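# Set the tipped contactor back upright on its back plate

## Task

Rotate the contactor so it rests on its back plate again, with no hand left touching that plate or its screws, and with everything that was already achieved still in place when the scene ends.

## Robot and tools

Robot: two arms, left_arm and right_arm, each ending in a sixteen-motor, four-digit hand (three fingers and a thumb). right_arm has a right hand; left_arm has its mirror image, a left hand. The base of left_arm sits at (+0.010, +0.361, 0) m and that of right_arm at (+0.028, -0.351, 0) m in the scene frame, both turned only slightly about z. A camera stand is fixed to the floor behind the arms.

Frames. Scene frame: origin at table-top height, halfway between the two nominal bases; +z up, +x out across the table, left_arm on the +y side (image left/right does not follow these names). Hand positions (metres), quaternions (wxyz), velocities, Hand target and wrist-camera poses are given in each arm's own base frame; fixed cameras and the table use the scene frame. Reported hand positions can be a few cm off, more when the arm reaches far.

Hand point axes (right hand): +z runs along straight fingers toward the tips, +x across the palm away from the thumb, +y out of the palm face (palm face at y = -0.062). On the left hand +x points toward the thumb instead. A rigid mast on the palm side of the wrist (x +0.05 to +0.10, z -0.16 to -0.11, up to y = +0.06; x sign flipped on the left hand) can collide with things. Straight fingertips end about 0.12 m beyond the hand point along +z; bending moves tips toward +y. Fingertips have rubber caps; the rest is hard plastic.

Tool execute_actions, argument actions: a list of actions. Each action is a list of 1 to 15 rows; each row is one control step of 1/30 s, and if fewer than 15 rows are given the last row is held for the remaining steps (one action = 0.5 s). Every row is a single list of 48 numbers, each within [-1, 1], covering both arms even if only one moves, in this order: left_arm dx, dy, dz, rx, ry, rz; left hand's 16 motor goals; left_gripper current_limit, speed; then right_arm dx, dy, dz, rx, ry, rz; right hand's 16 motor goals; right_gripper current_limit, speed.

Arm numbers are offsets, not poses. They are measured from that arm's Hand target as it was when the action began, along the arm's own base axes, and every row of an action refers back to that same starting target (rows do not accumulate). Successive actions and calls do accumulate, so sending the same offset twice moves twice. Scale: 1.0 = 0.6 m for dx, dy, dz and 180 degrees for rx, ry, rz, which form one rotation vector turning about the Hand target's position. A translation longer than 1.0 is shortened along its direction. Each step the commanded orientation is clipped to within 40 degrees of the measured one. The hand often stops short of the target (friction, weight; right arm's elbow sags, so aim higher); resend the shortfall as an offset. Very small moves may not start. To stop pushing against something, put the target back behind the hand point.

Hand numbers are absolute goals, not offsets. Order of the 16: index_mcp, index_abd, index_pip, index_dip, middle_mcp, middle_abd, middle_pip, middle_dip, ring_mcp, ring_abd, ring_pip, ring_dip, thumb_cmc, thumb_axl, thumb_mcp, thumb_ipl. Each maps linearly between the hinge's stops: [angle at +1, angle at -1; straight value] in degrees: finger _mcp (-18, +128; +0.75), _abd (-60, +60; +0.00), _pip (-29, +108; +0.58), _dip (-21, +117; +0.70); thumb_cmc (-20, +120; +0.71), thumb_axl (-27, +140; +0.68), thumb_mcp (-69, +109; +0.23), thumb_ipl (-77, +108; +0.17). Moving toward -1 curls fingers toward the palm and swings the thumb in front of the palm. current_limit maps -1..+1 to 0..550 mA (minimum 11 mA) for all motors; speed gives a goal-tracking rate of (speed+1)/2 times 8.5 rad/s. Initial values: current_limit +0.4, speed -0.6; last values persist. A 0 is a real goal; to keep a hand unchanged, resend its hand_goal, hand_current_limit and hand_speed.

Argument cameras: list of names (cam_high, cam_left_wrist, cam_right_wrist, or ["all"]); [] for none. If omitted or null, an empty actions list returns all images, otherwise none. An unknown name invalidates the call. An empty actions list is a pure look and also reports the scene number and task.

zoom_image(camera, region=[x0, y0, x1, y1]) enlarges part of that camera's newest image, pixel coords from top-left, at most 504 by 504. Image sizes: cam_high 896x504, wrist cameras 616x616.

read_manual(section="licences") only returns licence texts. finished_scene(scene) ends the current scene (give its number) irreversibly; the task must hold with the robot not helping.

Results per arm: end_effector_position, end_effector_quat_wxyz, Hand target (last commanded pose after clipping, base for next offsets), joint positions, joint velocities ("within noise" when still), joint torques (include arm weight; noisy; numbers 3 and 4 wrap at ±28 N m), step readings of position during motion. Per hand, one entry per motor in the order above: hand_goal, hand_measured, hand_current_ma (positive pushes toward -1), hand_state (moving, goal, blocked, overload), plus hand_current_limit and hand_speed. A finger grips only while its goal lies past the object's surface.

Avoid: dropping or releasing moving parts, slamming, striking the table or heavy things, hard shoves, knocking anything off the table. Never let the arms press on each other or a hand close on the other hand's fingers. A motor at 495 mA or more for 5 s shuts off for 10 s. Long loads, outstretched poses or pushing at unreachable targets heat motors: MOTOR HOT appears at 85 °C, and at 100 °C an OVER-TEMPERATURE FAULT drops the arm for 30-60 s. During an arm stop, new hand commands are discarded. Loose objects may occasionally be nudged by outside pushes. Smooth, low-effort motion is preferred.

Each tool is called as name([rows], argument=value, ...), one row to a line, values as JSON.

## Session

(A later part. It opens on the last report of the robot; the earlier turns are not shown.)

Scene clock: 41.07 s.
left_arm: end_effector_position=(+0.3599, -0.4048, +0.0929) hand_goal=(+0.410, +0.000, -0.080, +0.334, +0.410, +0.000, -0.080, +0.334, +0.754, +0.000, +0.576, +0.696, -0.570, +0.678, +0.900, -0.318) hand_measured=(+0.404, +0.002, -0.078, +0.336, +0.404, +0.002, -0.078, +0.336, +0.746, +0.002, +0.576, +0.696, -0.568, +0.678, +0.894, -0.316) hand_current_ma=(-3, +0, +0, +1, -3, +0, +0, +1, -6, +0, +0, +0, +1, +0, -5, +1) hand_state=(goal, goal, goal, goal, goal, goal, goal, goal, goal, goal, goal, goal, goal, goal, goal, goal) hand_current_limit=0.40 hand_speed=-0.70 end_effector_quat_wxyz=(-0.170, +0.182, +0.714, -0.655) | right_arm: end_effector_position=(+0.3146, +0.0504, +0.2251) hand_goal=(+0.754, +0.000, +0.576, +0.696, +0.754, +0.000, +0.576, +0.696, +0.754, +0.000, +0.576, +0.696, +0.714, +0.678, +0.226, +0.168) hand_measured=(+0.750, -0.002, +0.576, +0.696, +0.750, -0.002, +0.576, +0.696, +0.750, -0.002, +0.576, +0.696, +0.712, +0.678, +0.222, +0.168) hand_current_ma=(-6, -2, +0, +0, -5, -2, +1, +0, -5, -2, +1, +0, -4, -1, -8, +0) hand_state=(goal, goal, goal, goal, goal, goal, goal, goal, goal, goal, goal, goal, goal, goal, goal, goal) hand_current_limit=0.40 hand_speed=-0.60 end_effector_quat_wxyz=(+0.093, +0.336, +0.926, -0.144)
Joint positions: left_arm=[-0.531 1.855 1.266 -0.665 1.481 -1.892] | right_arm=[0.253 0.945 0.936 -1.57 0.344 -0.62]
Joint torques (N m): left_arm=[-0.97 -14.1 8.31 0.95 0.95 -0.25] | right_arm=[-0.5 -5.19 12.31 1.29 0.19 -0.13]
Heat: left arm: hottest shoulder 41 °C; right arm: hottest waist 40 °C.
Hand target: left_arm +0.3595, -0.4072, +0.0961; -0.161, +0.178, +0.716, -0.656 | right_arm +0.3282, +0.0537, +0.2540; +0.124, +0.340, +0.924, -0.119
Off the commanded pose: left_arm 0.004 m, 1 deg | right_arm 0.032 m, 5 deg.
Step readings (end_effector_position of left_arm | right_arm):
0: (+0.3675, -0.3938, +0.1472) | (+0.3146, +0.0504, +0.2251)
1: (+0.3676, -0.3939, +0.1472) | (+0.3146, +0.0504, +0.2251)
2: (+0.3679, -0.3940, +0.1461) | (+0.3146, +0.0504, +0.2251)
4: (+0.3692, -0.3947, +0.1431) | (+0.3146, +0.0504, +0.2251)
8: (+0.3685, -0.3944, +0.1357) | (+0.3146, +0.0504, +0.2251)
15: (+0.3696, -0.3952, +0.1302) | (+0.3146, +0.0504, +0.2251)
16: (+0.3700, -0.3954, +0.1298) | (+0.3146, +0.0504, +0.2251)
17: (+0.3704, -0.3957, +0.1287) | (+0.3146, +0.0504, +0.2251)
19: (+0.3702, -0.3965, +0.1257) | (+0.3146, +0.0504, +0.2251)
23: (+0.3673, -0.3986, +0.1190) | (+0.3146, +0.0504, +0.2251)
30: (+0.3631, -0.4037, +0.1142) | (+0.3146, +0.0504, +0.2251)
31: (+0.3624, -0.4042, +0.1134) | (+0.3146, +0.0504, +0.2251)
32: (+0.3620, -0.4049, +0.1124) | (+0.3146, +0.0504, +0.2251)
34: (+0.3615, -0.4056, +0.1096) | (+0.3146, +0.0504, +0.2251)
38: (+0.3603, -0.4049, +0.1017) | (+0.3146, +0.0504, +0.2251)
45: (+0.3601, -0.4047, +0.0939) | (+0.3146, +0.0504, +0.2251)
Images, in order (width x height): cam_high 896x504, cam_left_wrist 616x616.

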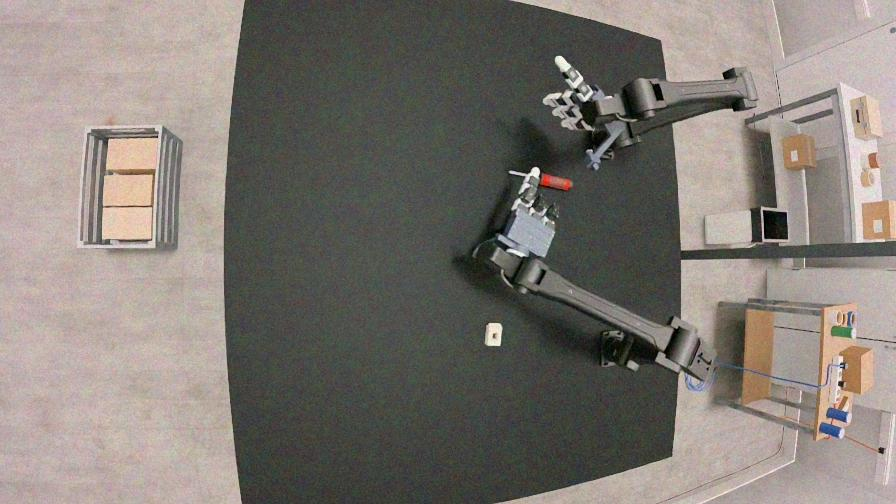

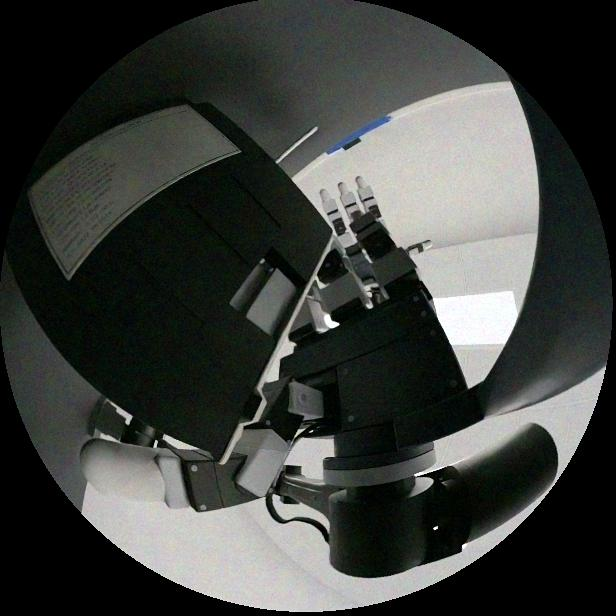

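execute_actions([
  [[0,0,-0.006,0,0,0,0.25,0,-0.05,0.38,0.25,0,-0.05,0.38,0.754,0,0.576,0.696,-0.571,0.678,0.8,-0.37,0.2,-0.8,0,0,0,0,0,0,0.754,0,0.576,0.696,0.754,0,0.576,0.696,0.754,0,0.576,0.696,0.714,0.678,0.226,0.168,0.4,-0.6]],
  [[0,0,0,0,0,0,0.15,0,-0.03,0.41,0.15,0,-0.03,0.41,0.754,0,0.576,0.696,-0.571,0.678,0.72,-0.44,0.2,-0.8,0,0,0,0,0,0,0.754,0,0.576,0.696,0.754,0,0.576,0.696,0.754,0,0.576,0.696,0.714,0.678,0.226,0.168,0.4,-0.6]],
], cameras=["cam_left_wrist","cam_high"])

Scene clock: 43.27 s.
left_arm: end_effector_position=(+0.3626, -0.4010, +0.0822) hand_goal=(+0.150, +0.000, -0.030, +0.410, +0.150, +0.000, -0.030, +0.410, +0.754, +0.000, +0.576, +0.696, -0.570, +0.678, +0.720, -0.440) hand_measured=(+0.146, +0.002, -0.032, +0.408, +0.146, +0.002, -0.032, +0.408, +0.746, +0.002, +0.576, +0.696, -0.568, +0.676, +0.720, -0.438) hand_current_ma=(-1, +0, -1, -1, -2, +0, -1, -1, -6, +0, +0, +0, +1, -1, +0, +1) hand_state=(goal, goal, goal, goal, goal, goal, goal, goal, goal, goal, goal, goal, goal, goal, goal, goal) hand_current_limit=0.20 hand_speed=-0.80 end_effector_quat_wxyz=(-0.167, +0.169, +0.717, -0.655) | right_arm: end_effector_position=(+0.3146, +0.0504, +0.2251) hand_goal=(+0.754, +0.000, +0.576, +0.696, +0.754, +0.000, +0.576, +0.696, +0.754, +0.000, +0.576, +0.696, +0.714, +0.678, +0.226, +0.168) hand_measured=(+0.750, -0.002, +0.576, +0.696, +0.750, -0.002, +0.576, +0.696, +0.750, -0.002, +0.576, +0.696, +0.712, +0.678, +0.222, +0.168) hand_current_ma=(-6, -2, +0, +0, -5, -2, +1, +0, -5, -2, +1, +0, -4, -1, -8, +0) hand_state=(goal, goal, goal, goal, goal, goal, goal, goal, goal, goal, goal, goal, goal, goal, goal, goal) hand_current_limit=0.40 hand_speed=-0.60 end_effector_quat_wxyz=(+0.093, +0.336, +0.926, -0.144)
Joint positions: left_arm=[-0.522 1.855 1.221 -0.506 1.475 -2.021] | right_arm=[0.253 0.945 0.936 -1.57 0.344 -0.62]
Joint torques (N m): left_arm=[-1.61 -14.86 8.14 1.09 0.92 -0.24] | right_arm=[-0.5 -5.19 12.31 1.35 0.2 -0.13]
Heat: left arm: hottest shoulder 41 °C; right arm: hottest waist 40 °C.
Hand target: left_arm +0.3594, -0.4072, +0.0925; -0.161, +0.178, +0.716, -0.656 | right_arm +0.3282, +0.0537, +0.2540; +0.124, +0.340, +0.924, -0.119
Off the commanded pose: left_arm 0.012 m, 1 deg | right_arm 0.032 m, 5 deg.
Step readings (end_effector_position of left_arm | right_arm):
0: (+0.3599, -0.4047, +0.0929) | (+0.3146, +0.0504, +0.2251)
1: (+0.3600, -0.4048, +0.0929) | (+0.3146, +0.0504, +0.2251)
2: (+0.3601, -0.4049, +0.0925) | (+0.3146, +0.0504, +0.2251)
4: (+0.3605, -0.4051, +0.0913) | (+0.3146, +0.0504, +0.2251)
8: (+0.3601, -0.4049, +0.0882) | (+0.3146, +0.0504, +0.2251)
15: (+0.3598, -0.4047, +0.0857) | (+0.3146, +0.0504, +0.2251)
16: (+0.3601, -0.4049, +0.0858) | (+0.3146, +0.0504, +0.2251)
17: (+0.3600, -0.4048, +0.0854) | (+0.3146, +0.0504, +0.2251)
19: (+0.3612, -0.4037, +0.0851) | (+0.3146, +0.0504, +0.2251)
23: (+0.3643, -0.4000, +0.0835) | (+0.3146, +0.0504, +0.2251)
30: (+0.3637, -0.4007, +0.0826) | (+0.3146, +0.0504, +0.2251)
Images, in order (width x height): cam_high 896x504, cam_left_wrist 616x616.

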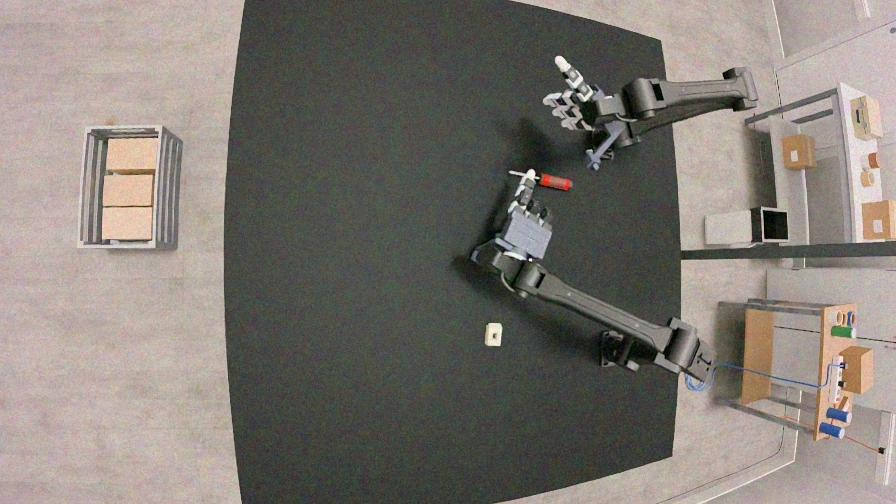

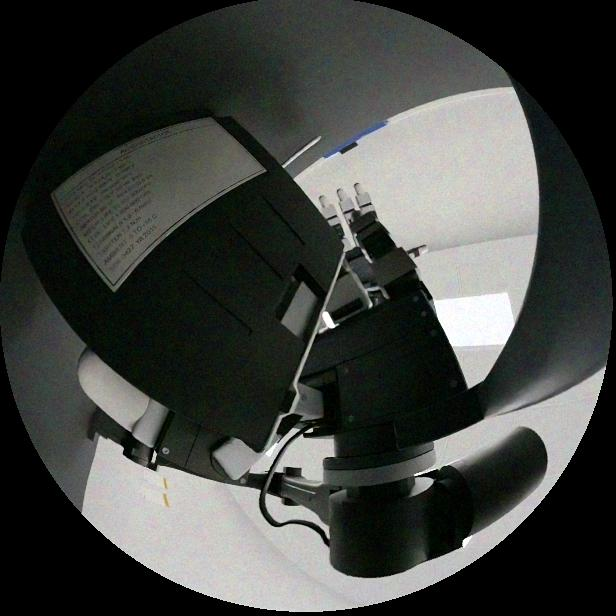

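execute_actions([
  [[0,0,0.01,0,0,0,0.08,0,-0.03,0.41,0.08,0,-0.03,0.41,0.754,0,0.576,0.696,-0.571,0.678,0.66,-0.48,0.2,-0.8,0,0,0,0,0,0,0.754,0,0.576,0.696,0.754,0,0.576,0.696,0.754,0,0.576,0.696,0.714,0.678,0.226,0.168,0.4,-0.6]],
  [[0,0,0,0,0,0,0.04,0,-0.03,0.4,0.04,0,-0.03,0.4,0.754,0,0.576,0.696,-0.571,0.678,0.6,-0.5,0.2,-0.8,0,0,0,0,0,0,0.754,0,0.576,0.696,0.754,0,0.576,0.696,0.754,0,0.576,0.696,0.714,0.678,0.226,0.168,0.4,-0.6]],
], cameras=["cam_left_wrist","cam_high"])

Scene clock: 44.93 s.
left_arm: end_effector_position=(+0.3637, -0.3996, +0.0824) hand_goal=(+0.040, +0.000, -0.030, +0.400, +0.040, +0.000, -0.030, +0.400, +0.754, +0.000, +0.576, +0.696, -0.570, +0.678, +0.600, -0.500) hand_measured=(+0.108, +0.002, -0.010, +0.412, +0.038, +0.002, -0.032, +0.402, +0.746, +0.002, +0.576, +0.696, -0.572, +0.676, +0.688, -0.456) hand_current_ma=(+150, +0, +19, +9, -1, +0, -1, +1, -6, +0, +0, +0, +0, -1, +299, +112) hand_state=(blocked, goal, goal, goal, goal, goal, goal, goal, goal, goal, goal, goal, goal, goal, blocked, blocked) hand_current_limit=0.20 hand_speed=-0.80 end_effector_quat_wxyz=(-0.168, +0.165, +0.719, -0.653) | right_arm: end_effector_position=(+0.3146, +0.0504, +0.2251) hand_goal=(+0.754, +0.000, +0.576, +0.696, +0.754, +0.000, +0.576, +0.696, +0.754, +0.000, +0.576, +0.696, +0.714, +0.678, +0.226, +0.168) hand_measured=(+0.750, -0.002, +0.576, +0.696, +0.750, -0.002, +0.576, +0.696, +0.750, -0.002, +0.576, +0.696, +0.712, +0.678, +0.222, +0.168) hand_current_ma=(-6, -2, +0, +0, -5, -2, +1, +0, -5, -2, +1, +0, -4, -1, -8, +0) hand_state=(goal, goal, goal, goal, goal, goal, goal, goal, goal, goal, goal, goal, goal, goal, goal, goal) hand_current_limit=0.40 hand_speed=-0.60 end_effector_quat_wxyz=(+0.093, +0.336, +0.926, -0.144)
Joint positions: left_arm=[-0.519 1.853 1.22 -0.498 1.472 -2.038] | right_arm=[0.253 0.945 0.936 -1.57 0.344 -0.62]
Joint torques (N m): left_arm=[-2.08 -15.56 8.29 0.96 1.07 -0.29] | right_arm=[-0.5 -5.07 12.3 1.35 0.19 -0.13]
Heat: left arm: hottest shoulder 41 °C; right arm: hottest waist 40 °C.
Hand target: left_arm +0.3594, -0.4072, +0.0985; -0.161, +0.178, +0.716, -0.656 | right_arm +0.3282, +0.0537, +0.2540; +0.124, +0.340, +0.924, -0.119
Off the commanded pose: left_arm 0.018 m, 2 deg | right_arm 0.032 m, 5 deg.
Step readings (end_effector_position of left_arm | right_arm):
0: (+0.3626, -0.4010, +0.0822) | (+0.3146, +0.0504, +0.2251)
1: (+0.3626, -0.4010, +0.0822) | (+0.3146, +0.0504, +0.2251)
2: (+0.3626, -0.4010, +0.0822) | (+0.3146, +0.0504, +0.2251)
4: (+0.3637, -0.3997, +0.0821) | (+0.3146, +0.0504, +0.2251)
8: (+0.3636, -0.3996, +0.0827) | (+0.3146, +0.0504, +0.2251)
15: (+0.3638, -0.3997, +0.0829) | (+0.3146, +0.0504, +0.2251)
16: (+0.3638, -0.3997, +0.0829) | (+0.3146, +0.0504, +0.2251)
17: (+0.3638, -0.3997, +0.0829) | (+0.3146, +0.0504, +0.2251)
19: (+0.3638, -0.3997, +0.0829) | (+0.3146, +0.0504, +0.2251)
23: (+0.3639, -0.3997, +0.0828) | (+0.3146, +0.0504, +0.2251)
30: (+0.3639, -0.3997, +0.0828) | (+0.3146, +0.0504, +0.2251)
Images, in order (width x height): cam_high 896x504, cam_left_wrist 616x616.

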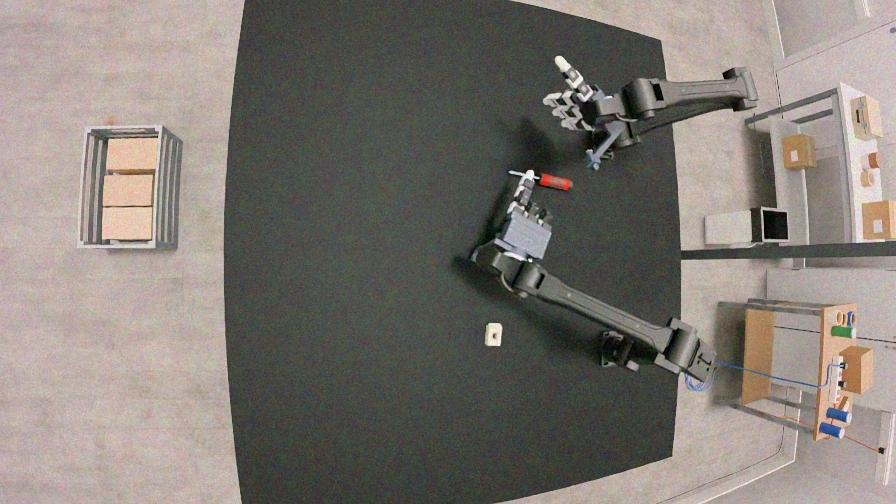

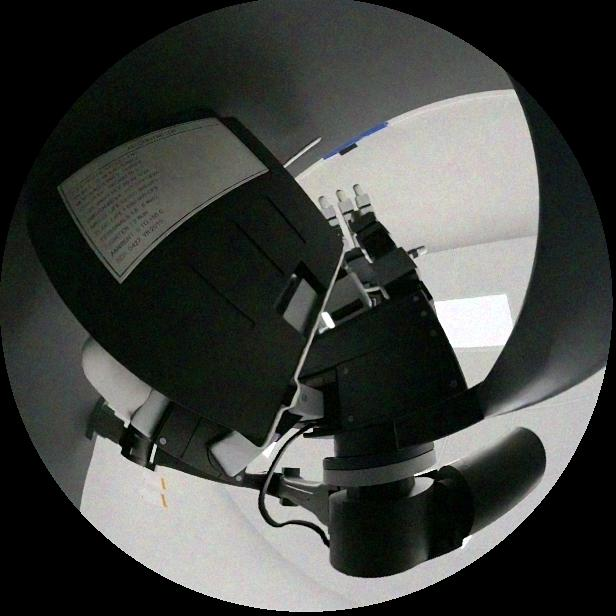

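execute_actions([
  [[0,0,0,0,0,0,-0.03,0,-0.03,0.4,-0.03,0,-0.03,0.4,0.754,0,0.576,0.696,-0.571,0.678,0.6,-0.5,0.4,-0.8,0,0,0,0,0,0,0.754,0,0.576,0.696,0.754,0,0.576,0.696,0.754,0,0.576,0.696,0.714,0.678,0.226,0.168,0.4,-0.6]],
  [[0,0,0,0,0,0,-0.08,0,-0.03,0.4,-0.08,0,-0.03,0.4,0.754,0,0.576,0.696,-0.571,0.678,0.6,-0.5,0.4,-0.8,0,0,0,0,0,0,0.754,0,0.576,0.696,0.754,0,0.576,0.696,0.754,0,0.576,0.696,0.714,0.678,0.226,0.168,0.4,-0.6]],
], cameras=["cam_left_wrist","cam_high"])

Scene clock: 46.67 s.
left_arm: end_effector_position=(+0.3641, -0.3998, +0.0832) hand_goal=(-0.080, +0.000, -0.030, +0.400, -0.080, +0.000, -0.030, +0.400, +0.754, +0.000, +0.576, +0.696, -0.570, +0.678, +0.600, -0.500) hand_measured=(+0.090, +0.002, +0.006, +0.412, -0.006, +0.002, -0.016, +0.402, +0.746, +0.002, +0.576, +0.696, -0.572, +0.676, +0.688, -0.448) hand_current_ma=(+385, +0, +48, +9, +173, +0, +11, +1, -6, +0, +0, +0, +0, -1, +299, +139) hand_state=(blocked, goal, blocked, goal, blocked, goal, goal, goal, goal, goal, goal, goal, goal, goal, blocked, blocked) hand_current_limit=0.40 hand_speed=-0.80 end_effector_quat_wxyz=(-0.167, +0.165, +0.719, -0.654) | right_arm: end_effector_position=(+0.3146, +0.0504, +0.2251) hand_goal=(+0.754, +0.000, +0.576, +0.696, +0.754, +0.000, +0.576, +0.696, +0.754, +0.000, +0.576, +0.696, +0.714, +0.678, +0.226, +0.168) hand_measured=(+0.750, -0.002, +0.576, +0.696, +0.750, -0.002, +0.576, +0.696, +0.750, -0.002, +0.576, +0.696, +0.712, +0.678, +0.222, +0.168) hand_current_ma=(-6, -2, +0, +0, -5, -2, +1, +0, -5, -2, +1, +0, -4, -1, -8, +0) hand_state=(goal, goal, goal, goal, goal, goal, goal, goal, goal, goal, goal, goal, goal, goal, goal, goal) hand_current_limit=0.40 hand_speed=-0.60 end_effector_quat_wxyz=(+0.093, +0.336, +0.926, -0.144)
Joint positions: left_arm=[-0.519 1.852 1.22 -0.494 1.472 -2.041] | right_arm=[0.253 0.945 0.936 -1.57 0.344 -0.62]
Joint torques (N m): left_arm=[-0.91 -15.15 8.08 0.94 1.02 -0.27] | right_arm=[-0.56 -5.19 12.31 1.31 0.19 -0.12]
Heat: left arm: hottest shoulder 41 °C; right arm: hottest waist 40 °C.
Hand target: left_arm +0.3594, -0.4072, +0.0985; -0.161, +0.178, +0.716, -0.656 | right_arm +0.3282, +0.0537, +0.2540; +0.124, +0.340, +0.924, -0.119
Off the commanded pose: left_arm 0.018 m, 2 deg | right_arm 0.032 m, 5 deg.
Step readings (end_effector_position of left_arm | right_arm):
0: (+0.3637, -0.3996, +0.0824) | (+0.3146, +0.0504, +0.2251)
1: (+0.3637, -0.3996, +0.0824) | (+0.3146, +0.0504, +0.2251)
2: (+0.3637, -0.3996, +0.0824) | (+0.3146, +0.0504, +0.2251)
4: (+0.3638, -0.3996, +0.0824) | (+0.3146, +0.0504, +0.2251)
8: (+0.3639, -0.3997, +0.0824) | (+0.3146, +0.0504, +0.2251)
15: (+0.3639, -0.3997, +0.0825) | (+0.3146, +0.0504, +0.2251)
16: (+0.3639, -0.3997, +0.0825) | (+0.3146, +0.0504, +0.2251)
17: (+0.3640, -0.3997, +0.0825) | (+0.3146, +0.0504, +0.2251)
19: (+0.3640, -0.3998, +0.0825) | (+0.3146, +0.0504, +0.2251)
23: (+0.3640, -0.3998, +0.0832) | (+0.3146, +0.0504, +0.2251)
30: (+0.3641, -0.3998, +0.0832) | (+0.3146, +0.0504, +0.2251)
Images, in order (width x height): cam_high 896x504, cam_left_wrist 616x616.

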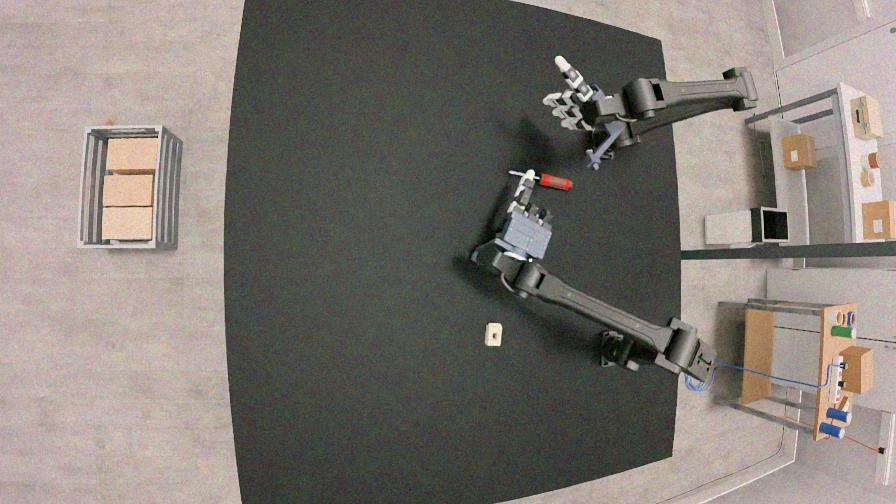

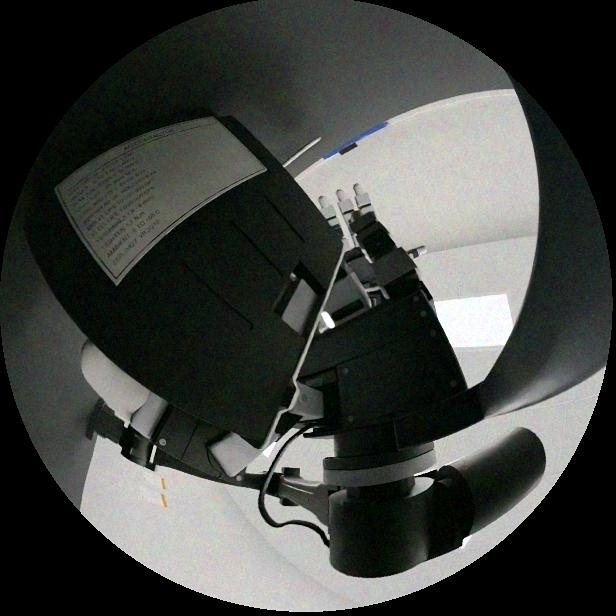

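execute_actions([
  [[0,0,0,0,0,0,0.09,0,0.006,0.412,0.09,0,0.006,0.412,0.754,0,0.576,0.696,-0.571,0.678,0.899,-0.319,0.4,-0.7,0,0,0,0,0,0,0.754,0,0.576,0.696,0.754,0,0.576,0.696,0.754,0,0.576,0.696,0.714,0.678,0.226,0.168,0.4,-0.6]],
  [[0.012,0.018,0,0,0,0,0.09,0,0.006,0.412,0.09,0,0.006,0.412,0.754,0,0.576,0.696,-0.571,0.678,0.899,-0.319,0.4,-0.7,0,0,0,0,0,0,0.754,0,0.576,0.696,0.754,0,0.576,0.696,0.754,0,0.576,0.696,0.714,0.678,0.226,0.168,0.4,-0.6]],
  [[0.012,0.02,0,0,0,0,0.09,0,0.006,0.412,0.09,0,0.006,0.412,0.754,0,0.576,0.696,-0.571,0.678,0.899,-0.319,0.4,-0.7,0,0,0,0,0,0,0.754,0,0.576,0.696,0.754,0,0.576,0.696,0.754,0,0.576,0.696,0.714,0.678,0.226,0.168,0.4,-0.6]],
  [[0.012,0.02,0,0,0,0,0.09,0,0.006,0.412,0.09,0,0.006,0.412,0.754,0,0.576,0.696,-0.571,0.678,0.899,-0.319,0.4,-0.7,0,0,0,0,0,0,0.754,0,0.576,0.696,0.754,0,0.576,0.696,0.754,0,0.576,0.696,0.714,0.678,0.226,0.168,0.4,-0.6]],
], cameras=["cam_left_wrist","cam_high"])

Scene clock: 50.37 s.
left_arm: end_effector_position=(+0.3525, -0.3725, +0.0815) hand_goal=(+0.090, +0.000, +0.006, +0.412, +0.090, +0.000, +0.006, +0.412, +0.754, +0.000, +0.576, +0.696, -0.570, +0.678, +0.900, -0.318) hand_measured=(+0.088, +0.008, +0.010, +0.414, +0.122, -0.028, +0.030, +0.426, +0.746, +0.002, +0.576, +0.696, -0.570, +0.676, +0.892, -0.320) hand_current_ma=(+0, +4, +1, +1, +46, -27, +28, +12, -6, +0, +0, +0, +0, -1, -7, -1) hand_state=(goal, goal, goal, goal, blocked, blocked, blocked, goal, goal, goal, goal, goal, goal, goal, goal, goal) hand_current_limit=0.40 hand_speed=-0.70 end_effector_quat_wxyz=(-0.176, +0.158, +0.721, -0.652) | right_arm: end_effector_position=(+0.3146, +0.0504, +0.2251) hand_goal=(+0.754, +0.000, +0.576, +0.696, +0.754, +0.000, +0.576, +0.696, +0.754, +0.000, +0.576, +0.696, +0.714, +0.678, +0.226, +0.168) hand_measured=(+0.750, -0.002, +0.576, +0.696, +0.750, -0.002, +0.576, +0.696, +0.750, -0.002, +0.576, +0.696, +0.712, +0.678, +0.222, +0.168) hand_current_ma=(-6, -2, +0, +0, -5, -2, +1, +0, -5, -2, +1, +0, -4, -1, -8, +0) hand_state=(goal, goal, goal, goal, goal, goal, goal, goal, goal, goal, goal, goal, goal, goal, goal, goal) hand_current_limit=0.40 hand_speed=-0.60 end_effector_quat_wxyz=(+0.093, +0.336, +0.926, -0.144)
Joint positions: left_arm=[-0.483 1.861 1.249 -0.912 1.482 -1.665] | right_arm=[0.253 0.945 0.936 -1.57 0.344 -0.62]
Joint torques (N m): left_arm=[0.67 -12.81 13.12 -0.65 1.2 0.05] | right_arm=[-0.44 -5.07 12.27 1.36 0.19 -0.13]
Heat: left arm: hottest elbow 42 °C; right arm: hottest waist 40 °C.
Hand target: left_arm +0.3810, -0.3724, +0.0985; -0.161, +0.178, +0.716, -0.656 | right_arm +0.3282, +0.0537, +0.2540; +0.124, +0.340, +0.924, -0.119
Off the commanded pose: left_arm 0.033 m, 3 deg | right_arm 0.032 m, 5 deg.
Step readings (end_effector_position of left_arm | right_arm):
0: (+0.3641, -0.3998, +0.0832) | (+0.3146, +0.0504, +0.2251)
1: (+0.3641, -0.3998, +0.0832) | (+0.3146, +0.0504, +0.2251)
2: (+0.3640, -0.3998, +0.0833) | (+0.3146, +0.0504, +0.2251)
4: (+0.3640, -0.3997, +0.0833) | (+0.3146, +0.0504, +0.2251)
8: (+0.3628, -0.4009, +0.0840) | (+0.3146, +0.0504, +0.2251)
15: (+0.3615, -0.4020, +0.0848) | (+0.3146, +0.0504, +0.2251)
16: (+0.3615, -0.4020, +0.0848) | (+0.3146, +0.0504, +0.2251)
17: (+0.3608, -0.4025, +0.0848) | (+0.3146, +0.0504, +0.2251)
19: (+0.3596, -0.4018, +0.0846) | (+0.3146, +0.0504, +0.2251)
23: (+0.3566, -0.3999, +0.0838) | (+0.3146, +0.0504, +0.2251)
30: (+0.3536, -0.3980, +0.0828) | (+0.3146, +0.0504, +0.2251)
31: (+0.3533, -0.3977, +0.0826) | (+0.3146, +0.0504, +0.2251)
32: (+0.3526, -0.3973, +0.0825) | (+0.3146, +0.0504, +0.2251)
34: (+0.3524, -0.3947, +0.0823) | (+0.3146, +0.0504, +0.2251)
38: (+0.3550, -0.3873, +0.0816) | (+0.3146, +0.0504, +0.2251)
45: (+0.3520, -0.3831, +0.0808) | (+0.3146, +0.0504, +0.2251)
46: (+0.3515, -0.3828, +0.0806) | (+0.3146, +0.0504, +0.2251)
47: (+0.3520, -0.3822, +0.0808) | (+0.3146, +0.0504, +0.2251)
49: (+0.3527, -0.3798, +0.0808) | (+0.3146, +0.0504, +0.2251)
53: (+0.3528, -0.3757, +0.0814) | (+0.3146, +0.0504, +0.2251)
60: (+0.3526, -0.3728, +0.0821) | (+0.3146, +0.0504, +0.2251)
Images, in order (width x height): cam_high 896x504, cam_left_wrist 616x616.

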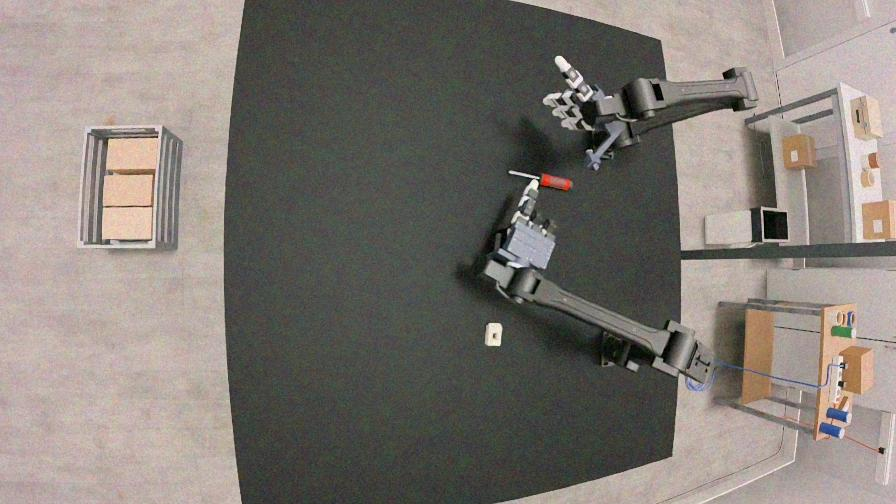

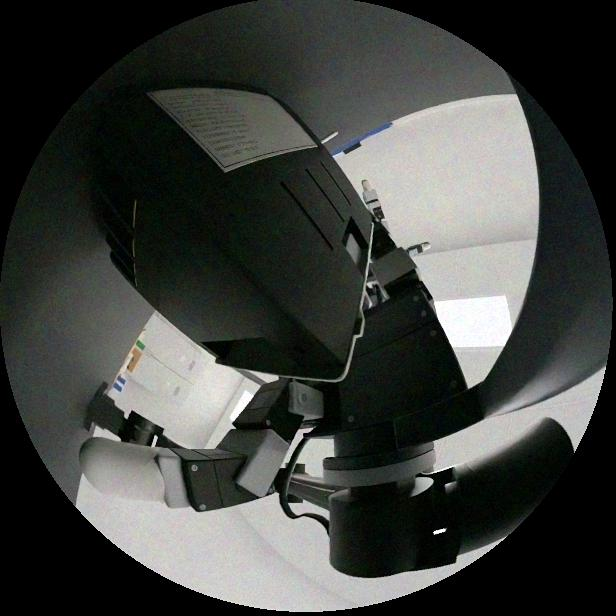

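execute_actions([
  [[0,0,0.015,0,0,0,0.09,0,0.006,0.412,0.6,0,0.4,0.6,0.754,0,0.576,0.696,-0.571,0.678,0.899,-0.319,0.4,-0.5,0,0,0,0,0,0,0.754,0,0.576,0.696,0.754,0,0.576,0.696,0.754,0,0.576,0.696,0.714,0.678,0.226,0.168,0.4,-0.6]],
  [[0.01,0.012,0,0,0,0,0.09,0,0.006,0.412,0.6,0,0.4,0.6,0.754,0,0.576,0.696,-0.571,0.678,0.899,-0.319,0.4,-0.5,0,0,0,0,0,0,0.754,0,0.576,0.696,0.754,0,0.576,0.696,0.754,0,0.576,0.696,0.714,0.678,0.226,0.168,0.4,-0.6]],
], cameras=["cam_left_wrist"])

Scene clock: 55.07 s.
left_arm: end_effector_position=(+0.3564, -0.3623, +0.0931) hand_goal=(+0.090, +0.000, +0.006, +0.412, +0.600, +0.000, +0.400, +0.600, +0.754, +0.000, +0.576, +0.696, -0.570, +0.678, +0.900, -0.318) hand_measured=(+0.090, +0.008, +0.008, +0.414, +0.580, -0.004, +0.394, +0.598, +0.746, +0.002, +0.576, +0.696, -0.570, +0.676, +0.892, -0.320) hand_current_ma=(+0, +4, +1, +1, -22, -1, -3, -1, -6, +0, +0, +0, +0, -1, -6, -1) hand_state=(goal, goal, goal, goal, blocked, goal, goal, goal, goal, goal, goal, goal, goal, goal, goal, goal) hand_current_limit=0.40 hand_speed=-0.50 end_effector_quat_wxyz=(-0.186, +0.147, +0.723, -0.649) | right_arm: end_effector_position=(+0.3146, +0.0504, +0.2251) hand_goal=(+0.754, +0.000, +0.576, +0.696, +0.754, +0.000, +0.576, +0.696, +0.754, +0.000, +0.576, +0.696, +0.714, +0.678, +0.226, +0.168) hand_measured=(+0.750, -0.002, +0.576, +0.696, +0.750, -0.002, +0.576, +0.696, +0.750, -0.002, +0.576, +0.696, +0.712, +0.678, +0.222, +0.168) hand_current_ma=(-6, -2, +0, +0, -5, -2, +1, +0, -5, -2, +1, +0, -4, -1, -8, +0) hand_state=(goal, goal, goal, goal, goal, goal, goal, goal, goal, goal, goal, goal, goal, goal, goal, goal) hand_current_limit=0.40 hand_speed=-0.60 end_effector_quat_wxyz=(+0.093, +0.336, +0.926, -0.144)
Joint positions: left_arm=[-0.462 1.892 1.325 -1.211 1.48 -1.442] | right_arm=[0.253 0.945 0.936 -1.57 0.344 -0.62]
Joint torques (N m): left_arm=[0.26 -12.75 13.76 -0.47 0.92 0.25] | right_arm=[-0.5 -5.25 12.3 1.33 0.2 -0.12]
Heat: left arm: hottest elbow 43 °C; right arm: hottest waist 40 °C.
Hand target: left_arm +0.3870, -0.3652, +0.1075; -0.161, +0.178, +0.716, -0.656 | right_arm +0.3282, +0.0537, +0.2540; +0.124, +0.340, +0.924, -0.119
Off the commanded pose: left_arm 0.034 m, 5 deg | right_arm 0.032 m, 5 deg.
Step readings (end_effector_position of left_arm | right_arm):
0: (+0.3525, -0.3725, +0.0815) | (+0.3146, +0.0504, +0.2251)
1: (+0.3524, -0.3725, +0.0815) | (+0.3146, +0.0504, +0.2251)
2: (+0.3519, -0.3722, +0.0821) | (+0.3146, +0.0504, +0.2251)
4: (+0.3519, -0.3705, +0.0838) | (+0.3146, +0.0504, +0.2251)
8: (+0.3530, -0.3677, +0.0875) | (+0.3146, +0.0504, +0.2251)
15: (+0.3543, -0.3666, +0.0927) | (+0.3146, +0.0504, +0.2251)
16: (+0.3541, -0.3665, +0.0925) | (+0.3146, +0.0504, +0.2251)
17: (+0.3542, -0.3665, +0.0928) | (+0.3146, +0.0504, +0.2251)
19: (+0.3546, -0.3667, +0.0933) | (+0.3146, +0.0504, +0.2251)
23: (+0.3556, -0.3638, +0.0932) | (+0.3146, +0.0504, +0.2251)
30: (+0.3558, -0.3620, +0.0922) | (+0.3146, +0.0504, +0.2251)
Images, in order (width x height): cam_left_wrist 616x616.

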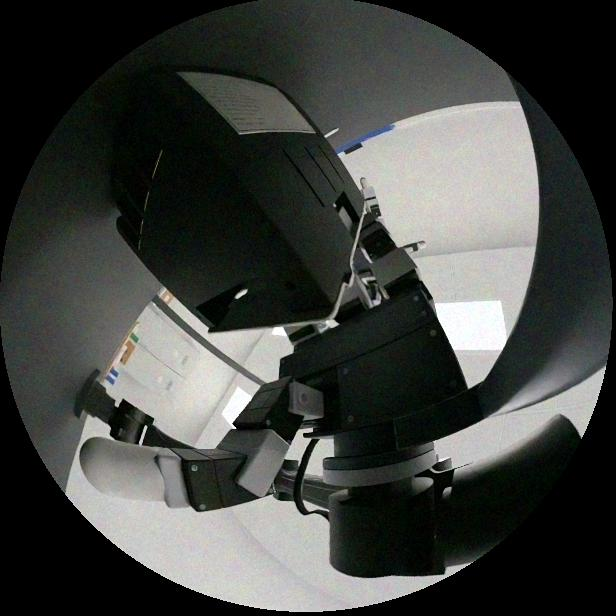

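execute_actions([
  [[0,0,0.02,0,0,0,0.5,0,0.1,0.45,0.6,0,0.4,0.6,0.754,0,0.576,0.696,-0.571,0.678,0.899,-0.319,0.4,-0.5,0,0,0,0,0,0,0.754,0,0.576,0.696,0.754,0,0.576,0.696,0.754,0,0.576,0.696,0.714,0.678,0.226,0.168,0.4,-0.6]],
  [[0,0,0.08,0,0,0,0.5,0,0.1,0.45,0.6,0,0.4,0.6,0.754,0,0.576,0.696,-0.571,0.678,0.899,-0.319,0.4,-0.5,0,0,0,0,0,0,0.754,0,0.576,0.696,0.754,0,0.576,0.696,0.754,0,0.576,0.696,0.714,0.678,0.226,0.168,0.4,-0.6]],
  [[0,0.02,0.09,0,0,0,0.5,0,0.1,0.45,0.6,0,0.4,0.6,0.754,0,0.576,0.696,-0.571,0.678,0.899,-0.319,0.4,-0.5,0,0,0,0,0,0,0.754,0,0.576,0.696,0.754,0,0.576,0.696,0.754,0,0.576,0.696,0.714,0.678,0.226,0.168,0.4,-0.6]],
  [[0,0.1,0.04,0,0,0,0.5,0,0.1,0.45,0.6,0,0.4,0.6,0.754,0,0.576,0.696,-0.571,0.678,0.899,-0.319,0.4,-0.5,0,0,0,0,0,0,0.754,0,0.576,0.696,0.754,0,0.576,0.696,0.754,0,0.576,0.696,0.714,0.678,0.226,0.168,0.4,-0.6]],
  [[0,0.12,0,0,0,0,0.5,0,0.1,0.45,0.6,0,0.4,0.6,0.754,0,0.576,0.696,-0.571,0.678,0.899,-0.319,0.4,-0.5,0,0,0,0,0,0,0.754,0,0.576,0.696,0.754,0,0.576,0.696,0.754,0,0.576,0.696,0.714,0.678,0.226,0.168,0.4,-0.6]],
], cameras=["all"])

zoom_image(camera="cam_high", region=[460, 130, 620, 290])

Scene clock: 62.57 s.
left_arm: end_effector_position=(+0.3913, -0.2220, +0.2393) hand_goal=(+0.500, +0.000, +0.100, +0.450, +0.600, +0.000, +0.400, +0.600, +0.754, +0.000, +0.576, +0.696, -0.570, +0.678, +0.900, -0.318) hand_measured=(+0.486, +0.002, +0.096, +0.448, +0.582, -0.002, +0.394, +0.598, +0.744, +0.002, +0.576, +0.696, -0.570, +0.676, +0.894, -0.320) hand_current_ma=(-13, +1, -2, -1, -17, -1, -3, -1, -7, +0, +0, +0, +0, +0, -6, -1) hand_state=(goal, goal, goal, goal, goal, goal, goal, goal, goal, goal, goal, goal, goal, goal, goal, goal) hand_current_limit=0.40 hand_speed=-0.50 end_effector_quat_wxyz=(-0.071, +0.098, +0.770, -0.626) | right_arm: end_effector_position=(+0.3146, +0.0504, +0.2251) hand_goal=(+0.754, +0.000, +0.576, +0.696, +0.754, +0.000, +0.576, +0.696, +0.754, +0.000, +0.576, +0.696, +0.714, +0.678, +0.226, +0.168) hand_measured=(+0.750, -0.002, +0.576, +0.696, +0.750, -0.002, +0.576, +0.696, +0.750, -0.002, +0.576, +0.696, +0.712, +0.678, +0.222, +0.168) hand_current_ma=(-6, -2, +0, +0, -5, -2, +1, +0, -5, -2, +1, +0, -4, -1, -8, +0) hand_state=(goal, goal, goal, goal, goal, goal, goal, goal, goal, goal, goal, goal, goal, goal, goal, goal) hand_current_limit=0.40 hand_speed=-0.60 end_effector_quat_wxyz=(+0.093, +0.336, +0.926, -0.144)
Joint positions: left_arm=[-0.174 1.608 1.404 -1.673 1.354 -1.244] | right_arm=[0.253 0.945 0.936 -1.57 0.344 -0.62]
Joint torques (N m): left_arm=[-1.67 -12.04 8.92 -1.06 0.97 0.12] | right_arm=[-0.62 -5.25 12.29 1.32 0.19 -0.11]
Heat: left arm: hottest elbow 43 °C; right arm: hottest waist 40 °C.
Hand target: left_arm +0.3870, -0.2212, +0.2455; -0.161, +0.178, +0.716, -0.656 | right_arm +0.3282, +0.0537, +0.2540; +0.124, +0.340, +0.924, -0.119
Off the commanded pose: left_arm 0.008 m, 16 deg | right_arm 0.032 m, 5 deg.
joint sent to its limit (left arm) — joint 4 (wrist pitch), lower limit. The joint targets are off in position and orientation.
Step readings (end_effector_position of left_arm | right_arm):
0: (+0.3564, -0.3622, +0.0931) | (+0.3146, +0.0504, +0.2251)
1: (+0.3563, -0.3622, +0.0930) | (+0.3146, +0.0504, +0.2251)
2: (+0.3558, -0.3618, +0.0930) | (+0.3146, +0.0504, +0.2251)
4: (+0.3573, -0.3615, +0.0947) | (+0.3146, +0.0504, +0.2251)
8: (+0.3607, -0.3624, +0.1007) | (+0.3146, +0.0504, +0.2251)
15: (+0.3615, -0.3628, +0.1068) | (+0.3146, +0.0504, +0.2251)
16: (+0.3618, -0.3629, +0.1072) | (+0.3146, +0.0504, +0.2251)
17: (+0.3610, -0.3625, +0.1080) | (+0.3146, +0.0504, +0.2251)
19: (+0.3603, -0.3621, +0.1120) | (+0.3146, +0.0504, +0.2251)
23: (+0.3616, -0.3628, +0.1258) | (+0.3146, +0.0504, +0.2251)
30: (+0.3650, -0.3644, +0.1457) | (+0.3146, +0.0504, +0.2251)
31: (+0.3646, -0.3642, +0.1465) | (+0.3146, +0.0504, +0.2251)
32: (+0.3634, -0.3635, +0.1474) | (+0.3146, +0.0504, +0.2251)
34: (+0.3612, -0.3603, +0.1527) | (+0.3146, +0.0504, +0.2251)
38: (+0.3612, -0.3551, +0.1742) | (+0.3146, +0.0504, +0.2251)
45: (+0.3703, -0.3504, +0.2036) | (+0.3146, +0.0504, +0.2251)
46: (+0.3709, -0.3489, +0.2042) | (+0.3146, +0.0504, +0.2251)
47: (+0.3704, -0.3470, +0.2041) | (+0.3146, +0.0504, +0.2251)
49: (+0.3713, -0.3394, +0.2047) | (+0.3146, +0.0504, +0.2251)
53: (+0.3815, -0.3152, +0.2208) | (+0.3146, +0.0504, +0.2251)
60: (+0.3924, -0.2915, +0.2439) | (+0.3146, +0.0504, +0.2251)
61: (+0.3916, -0.2918, +0.2431) | (+0.3146, +0.0504, +0.2251)
62: (+0.3898, -0.2902, +0.2412) | (+0.3146, +0.0504, +0.2251)
64: (+0.3825, -0.2808, +0.2335) | (+0.3146, +0.0504, +0.2251)
68: (+0.3819, -0.2479, +0.2279) | (+0.3146, +0.0504, +0.2251)
75: (+0.3931, -0.2190, +0.2388) | (+0.3146, +0.0504, +0.2251)

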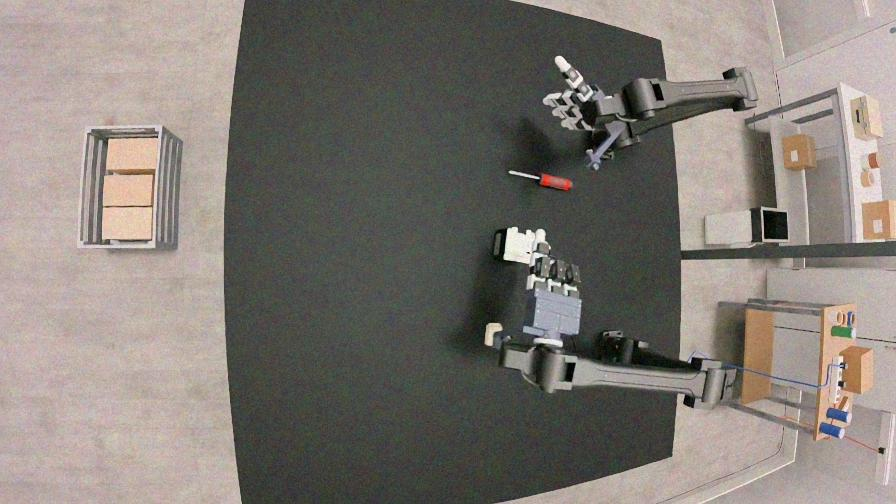

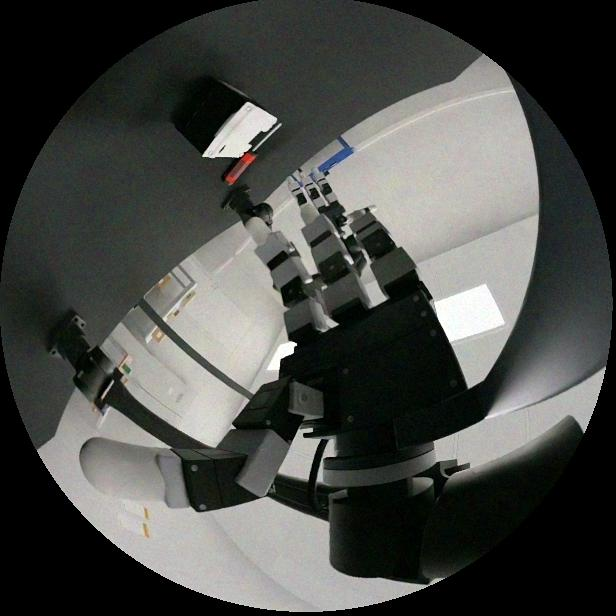

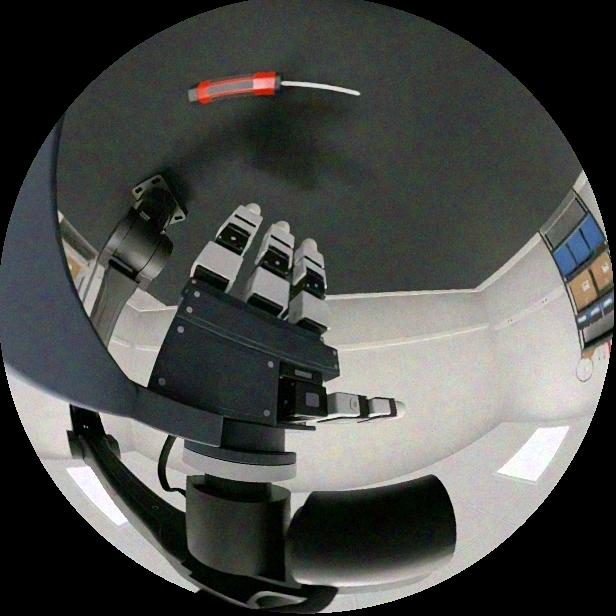

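Scaled by 3.150 from the camera's 896x504 image, which has a finer 1280x720 frame.

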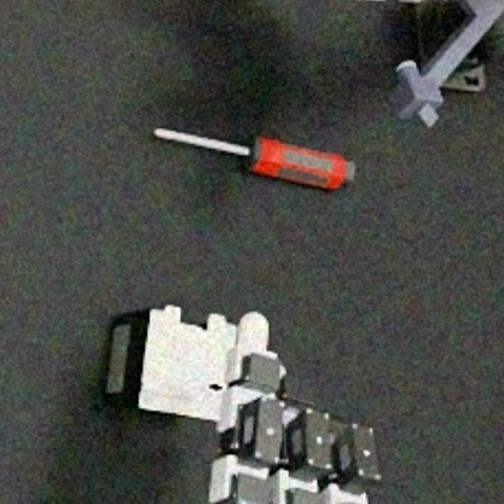

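execute_actions([
  [[0,0.07,0,0,0,0,0.5,0,0.1,0.45,0.6,0,0.4,0.6,0.754,0,0.576,0.696,-0.571,0.678,0.899,-0.319,0.4,-0.5,0.0307,0.0695,0.0053,0.0882,0.0026,0.0464,0.754,0,0.576,0.696,0.754,0,0.576,0.696,0.754,0,0.576,0.696,0.714,0.678,0.226,0.168,0.4,-0.6]],
  [[0,0.07,0,0,0,0,0.5,0,0.1,0.45,0.6,0,0.4,0.6,0.754,0,0.576,0.696,-0.571,0.678,0.899,-0.319,0.4,-0.5,0.0307,0.0695,0.0053,0.0882,0.0026,0.0464,0.754,0,0.576,0.696,0.754,0,0.576,0.696,0.754,0,0.576,0.696,0.714,0.678,0.226,0.168,0.4,-0.6]],
  [[0,0.07,0,0,0,0,0.5,0,0.1,0.45,0.6,0,0.4,0.6,0.754,0,0.576,0.696,-0.571,0.678,0.899,-0.319,0.4,-0.5,0.0307,0.0695,0.0053,0,0,0,0.754,0,0.576,0.696,0.754,0,0.576,0.696,0.754,0,0.576,0.696,0.714,0.678,0.226,0.168,0.4,-0.6]],
  [[0,0,0,0,0,0,0.5,0,0.1,0.45,0.6,0,0.4,0.6,0.754,0,0.576,0.696,-0.571,0.678,0.899,-0.319,0.4,-0.5,0.0307,0.0695,0.0053,0,0,0,0.754,0,0.576,0.696,0.754,0,0.576,0.696,0.754,0,0.576,0.696,0.714,0.678,0.226,0.168,0.4,-0.6]],
  [[0,0,0,0,0,0,0.5,0,0.1,0.45,0.6,0,0.4,0.6,0.754,0,0.576,0.696,-0.571,0.678,0.899,-0.319,0.4,-0.5,0.0307,0.0695,0.0053,0,0,0,0.754,0,0.576,0.696,0.754,0,0.576,0.696,0.754,0,0.576,0.696,0.714,0.678,0.226,0.168,0.4,-0.6]],
], cameras=["all"])

Scene clock: 66.57 s.
left_arm: end_effector_position=(+0.3898, -0.0977, +0.2382) hand_goal=(+0.500, +0.000, +0.100, +0.450, +0.600, +0.000, +0.400, +0.600, +0.754, +0.000, +0.576, +0.696, -0.570, +0.678, +0.900, -0.318) hand_measured=(+0.486, +0.002, +0.096, +0.448, +0.584, -0.002, +0.394, +0.598, +0.744, +0.002, +0.576, +0.696, -0.570, +0.676, +0.894, -0.320) hand_current_ma=(-12, +1, -1, -1, -17, -1, -2, -1, -7, +0, +0, +0, +0, +0, -6, -1) hand_state=(goal, goal, goal, goal, goal, goal, goal, goal, goal, goal, goal, goal, goal, goal, goal, goal) hand_current_limit=0.40 hand_speed=-0.50 end_effector_quat_wxyz=(+0.016, +0.033, +0.818, -0.574) | right_arm: end_effector_position=(+0.3996, +0.2527, +0.2380) hand_goal=(+0.754, +0.000, +0.576, +0.696, +0.754, +0.000, +0.576, +0.696, +0.754, +0.000, +0.576, +0.696, +0.714, +0.678, +0.226, +0.168) hand_measured=(+0.756, -0.002, +0.576, +0.696, +0.756, -0.002, +0.576, +0.696, +0.756, -0.002, +0.576, +0.696, +0.718, +0.678, +0.222, +0.168) hand_current_ma=(+3, -1, +0, +0, +2, -1, +1, +0, +2, -1, +1, +0, +5, -1, -9, +0) hand_state=(goal, goal, goal, goal, goal, goal, goal, goal, goal, goal, goal, goal, goal, goal, goal, goal) hand_current_limit=0.40 hand_speed=-0.60 end_effector_quat_wxyz=(+0.005, +0.225, +0.965, +0.134)
Joint positions: left_arm=[0.089 1.475 1.306 -1.673 1.21 -1.212] | right_arm=[0.414 1.258 1.115 -1.257 -0.209 -0.681]
Joint torques (N m): left_arm=[-1.03 -9.99 9.09 -0.72 0.85 0.14] | right_arm=[0.09 -8.47 14.24 1.61 -0.03 0.02]
Heat: left arm: hottest elbow 43 °C; right arm: hottest waist 40 °C.
Hand target: left_arm +0.3870, -0.0952, +0.2455; -0.161, +0.178, +0.716, -0.656 | right_arm +0.4203, +0.2622, +0.2700; +0.034, +0.224, +0.962, +0.154
Off the commanded pose: left_arm 0.008 m, 30 deg | right_arm 0.039 m, 4 deg.
joint sent to its limit (left arm) — joint 4 (wrist pitch), lower limit. The joint targets are off in position and orientation.
Step readings (end_effector_position of left_arm | right_arm):
0: (+0.3913, -0.2220, +0.2393) | (+0.3146, +0.0504, +0.2251)
1: (+0.3912, -0.2218, +0.2398) | (+0.3144, +0.0523, +0.2248)
2: (+0.3901, -0.2209, +0.2385) | (+0.3147, +0.0581, +0.2244)
4: (+0.3864, -0.2158, +0.2346) | (+0.3182, +0.0738, +0.2256)
8: (+0.3854, -0.1961, +0.2327) | (+0.3257, +0.0860, +0.2305)
15: (+0.3912, -0.1797, +0.2384) | (+0.3287, +0.0882, +0.2307)
16: (+0.3912, -0.1796, +0.2382) | (+0.3286, +0.0908, +0.2308)
17: (+0.3898, -0.1791, +0.2368) | (+0.3289, +0.0974, +0.2328)
19: (+0.3869, -0.1745, +0.2343) | (+0.3326, +0.1141, +0.2380)
23: (+0.3868, -0.1537, +0.2339) | (+0.3420, +0.1290, +0.2381)
30: (+0.3909, -0.1374, +0.2387) | (+0.3480, +0.1311, +0.2307)
31: (+0.3909, -0.1372, +0.2385) | (+0.3477, +0.1319, +0.2309)
32: (+0.3900, -0.1367, +0.2370) | (+0.3485, +0.1330, +0.2313)
34: (+0.3877, -0.1323, +0.2348) | (+0.3502, +0.1434, +0.2330)
38: (+0.3878, -0.1108, +0.2350) | (+0.3541, +0.1709, +0.2367)
45: (+0.3904, -0.0949, +0.2384) | (+0.3594, +0.1763, +0.2344)
46: (+0.3903, -0.0955, +0.2383) | (+0.3603, +0.1761, +0.2345)
47: (+0.3902, -0.0961, +0.2383) | (+0.3618, +0.1755, +0.2345)
49: (+0.3900, -0.0966, +0.2383) | (+0.3665, +0.1829, +0.2359)
53: (+0.3899, -0.0972, +0.2383) | (+0.3732, +0.2100, +0.2409)
60: (+0.3897, -0.0977, +0.2382) | (+0.3776, +0.2165, +0.2358)
61: (+0.3897, -0.0977, +0.2382) | (+0.3787, +0.2158, +0.2365)
62: (+0.3897, -0.0977, +0.2382) | (+0.3803, +0.2153, +0.2371)
64: (+0.3897, -0.0977, +0.2382) | (+0.3858, +0.2219, +0.2395)
68: (+0.3898, -0.0977, +0.2382) | (+0.3937, +0.2475, +0.2432)
75: (+0.3898, -0.0977, +0.2382) | (+0.3965, +0.2570, +0.2382)

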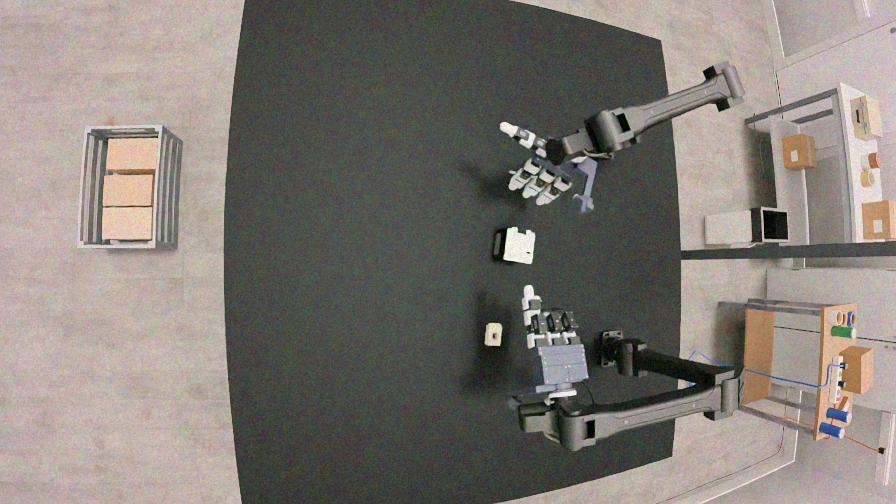

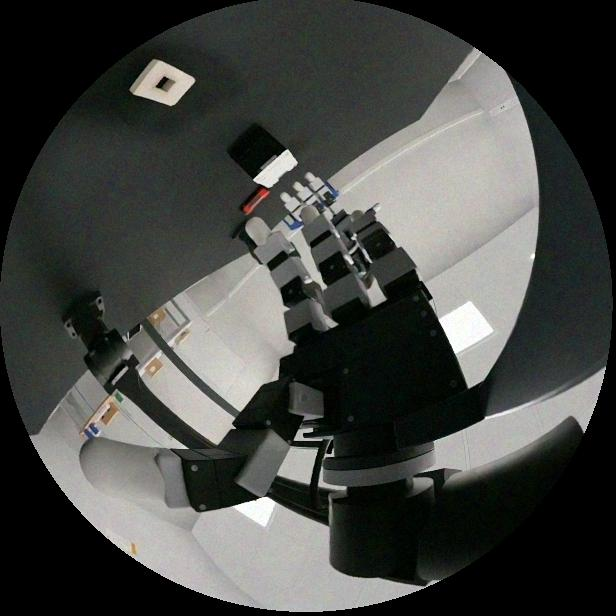

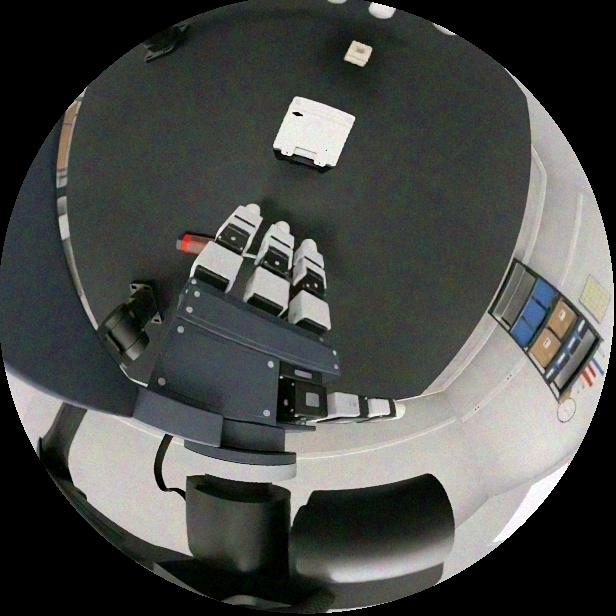

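zoom_image(camera="cam_right_wrist", region=[230, 70, 400, 240])

Scaled by 2.965 from the camera's 616x616 image, which has a finer 880x880 frame.

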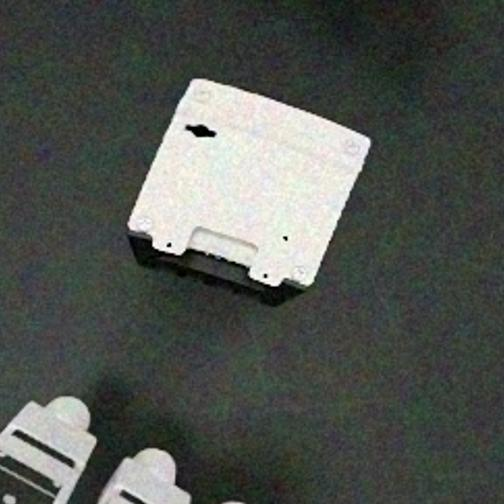

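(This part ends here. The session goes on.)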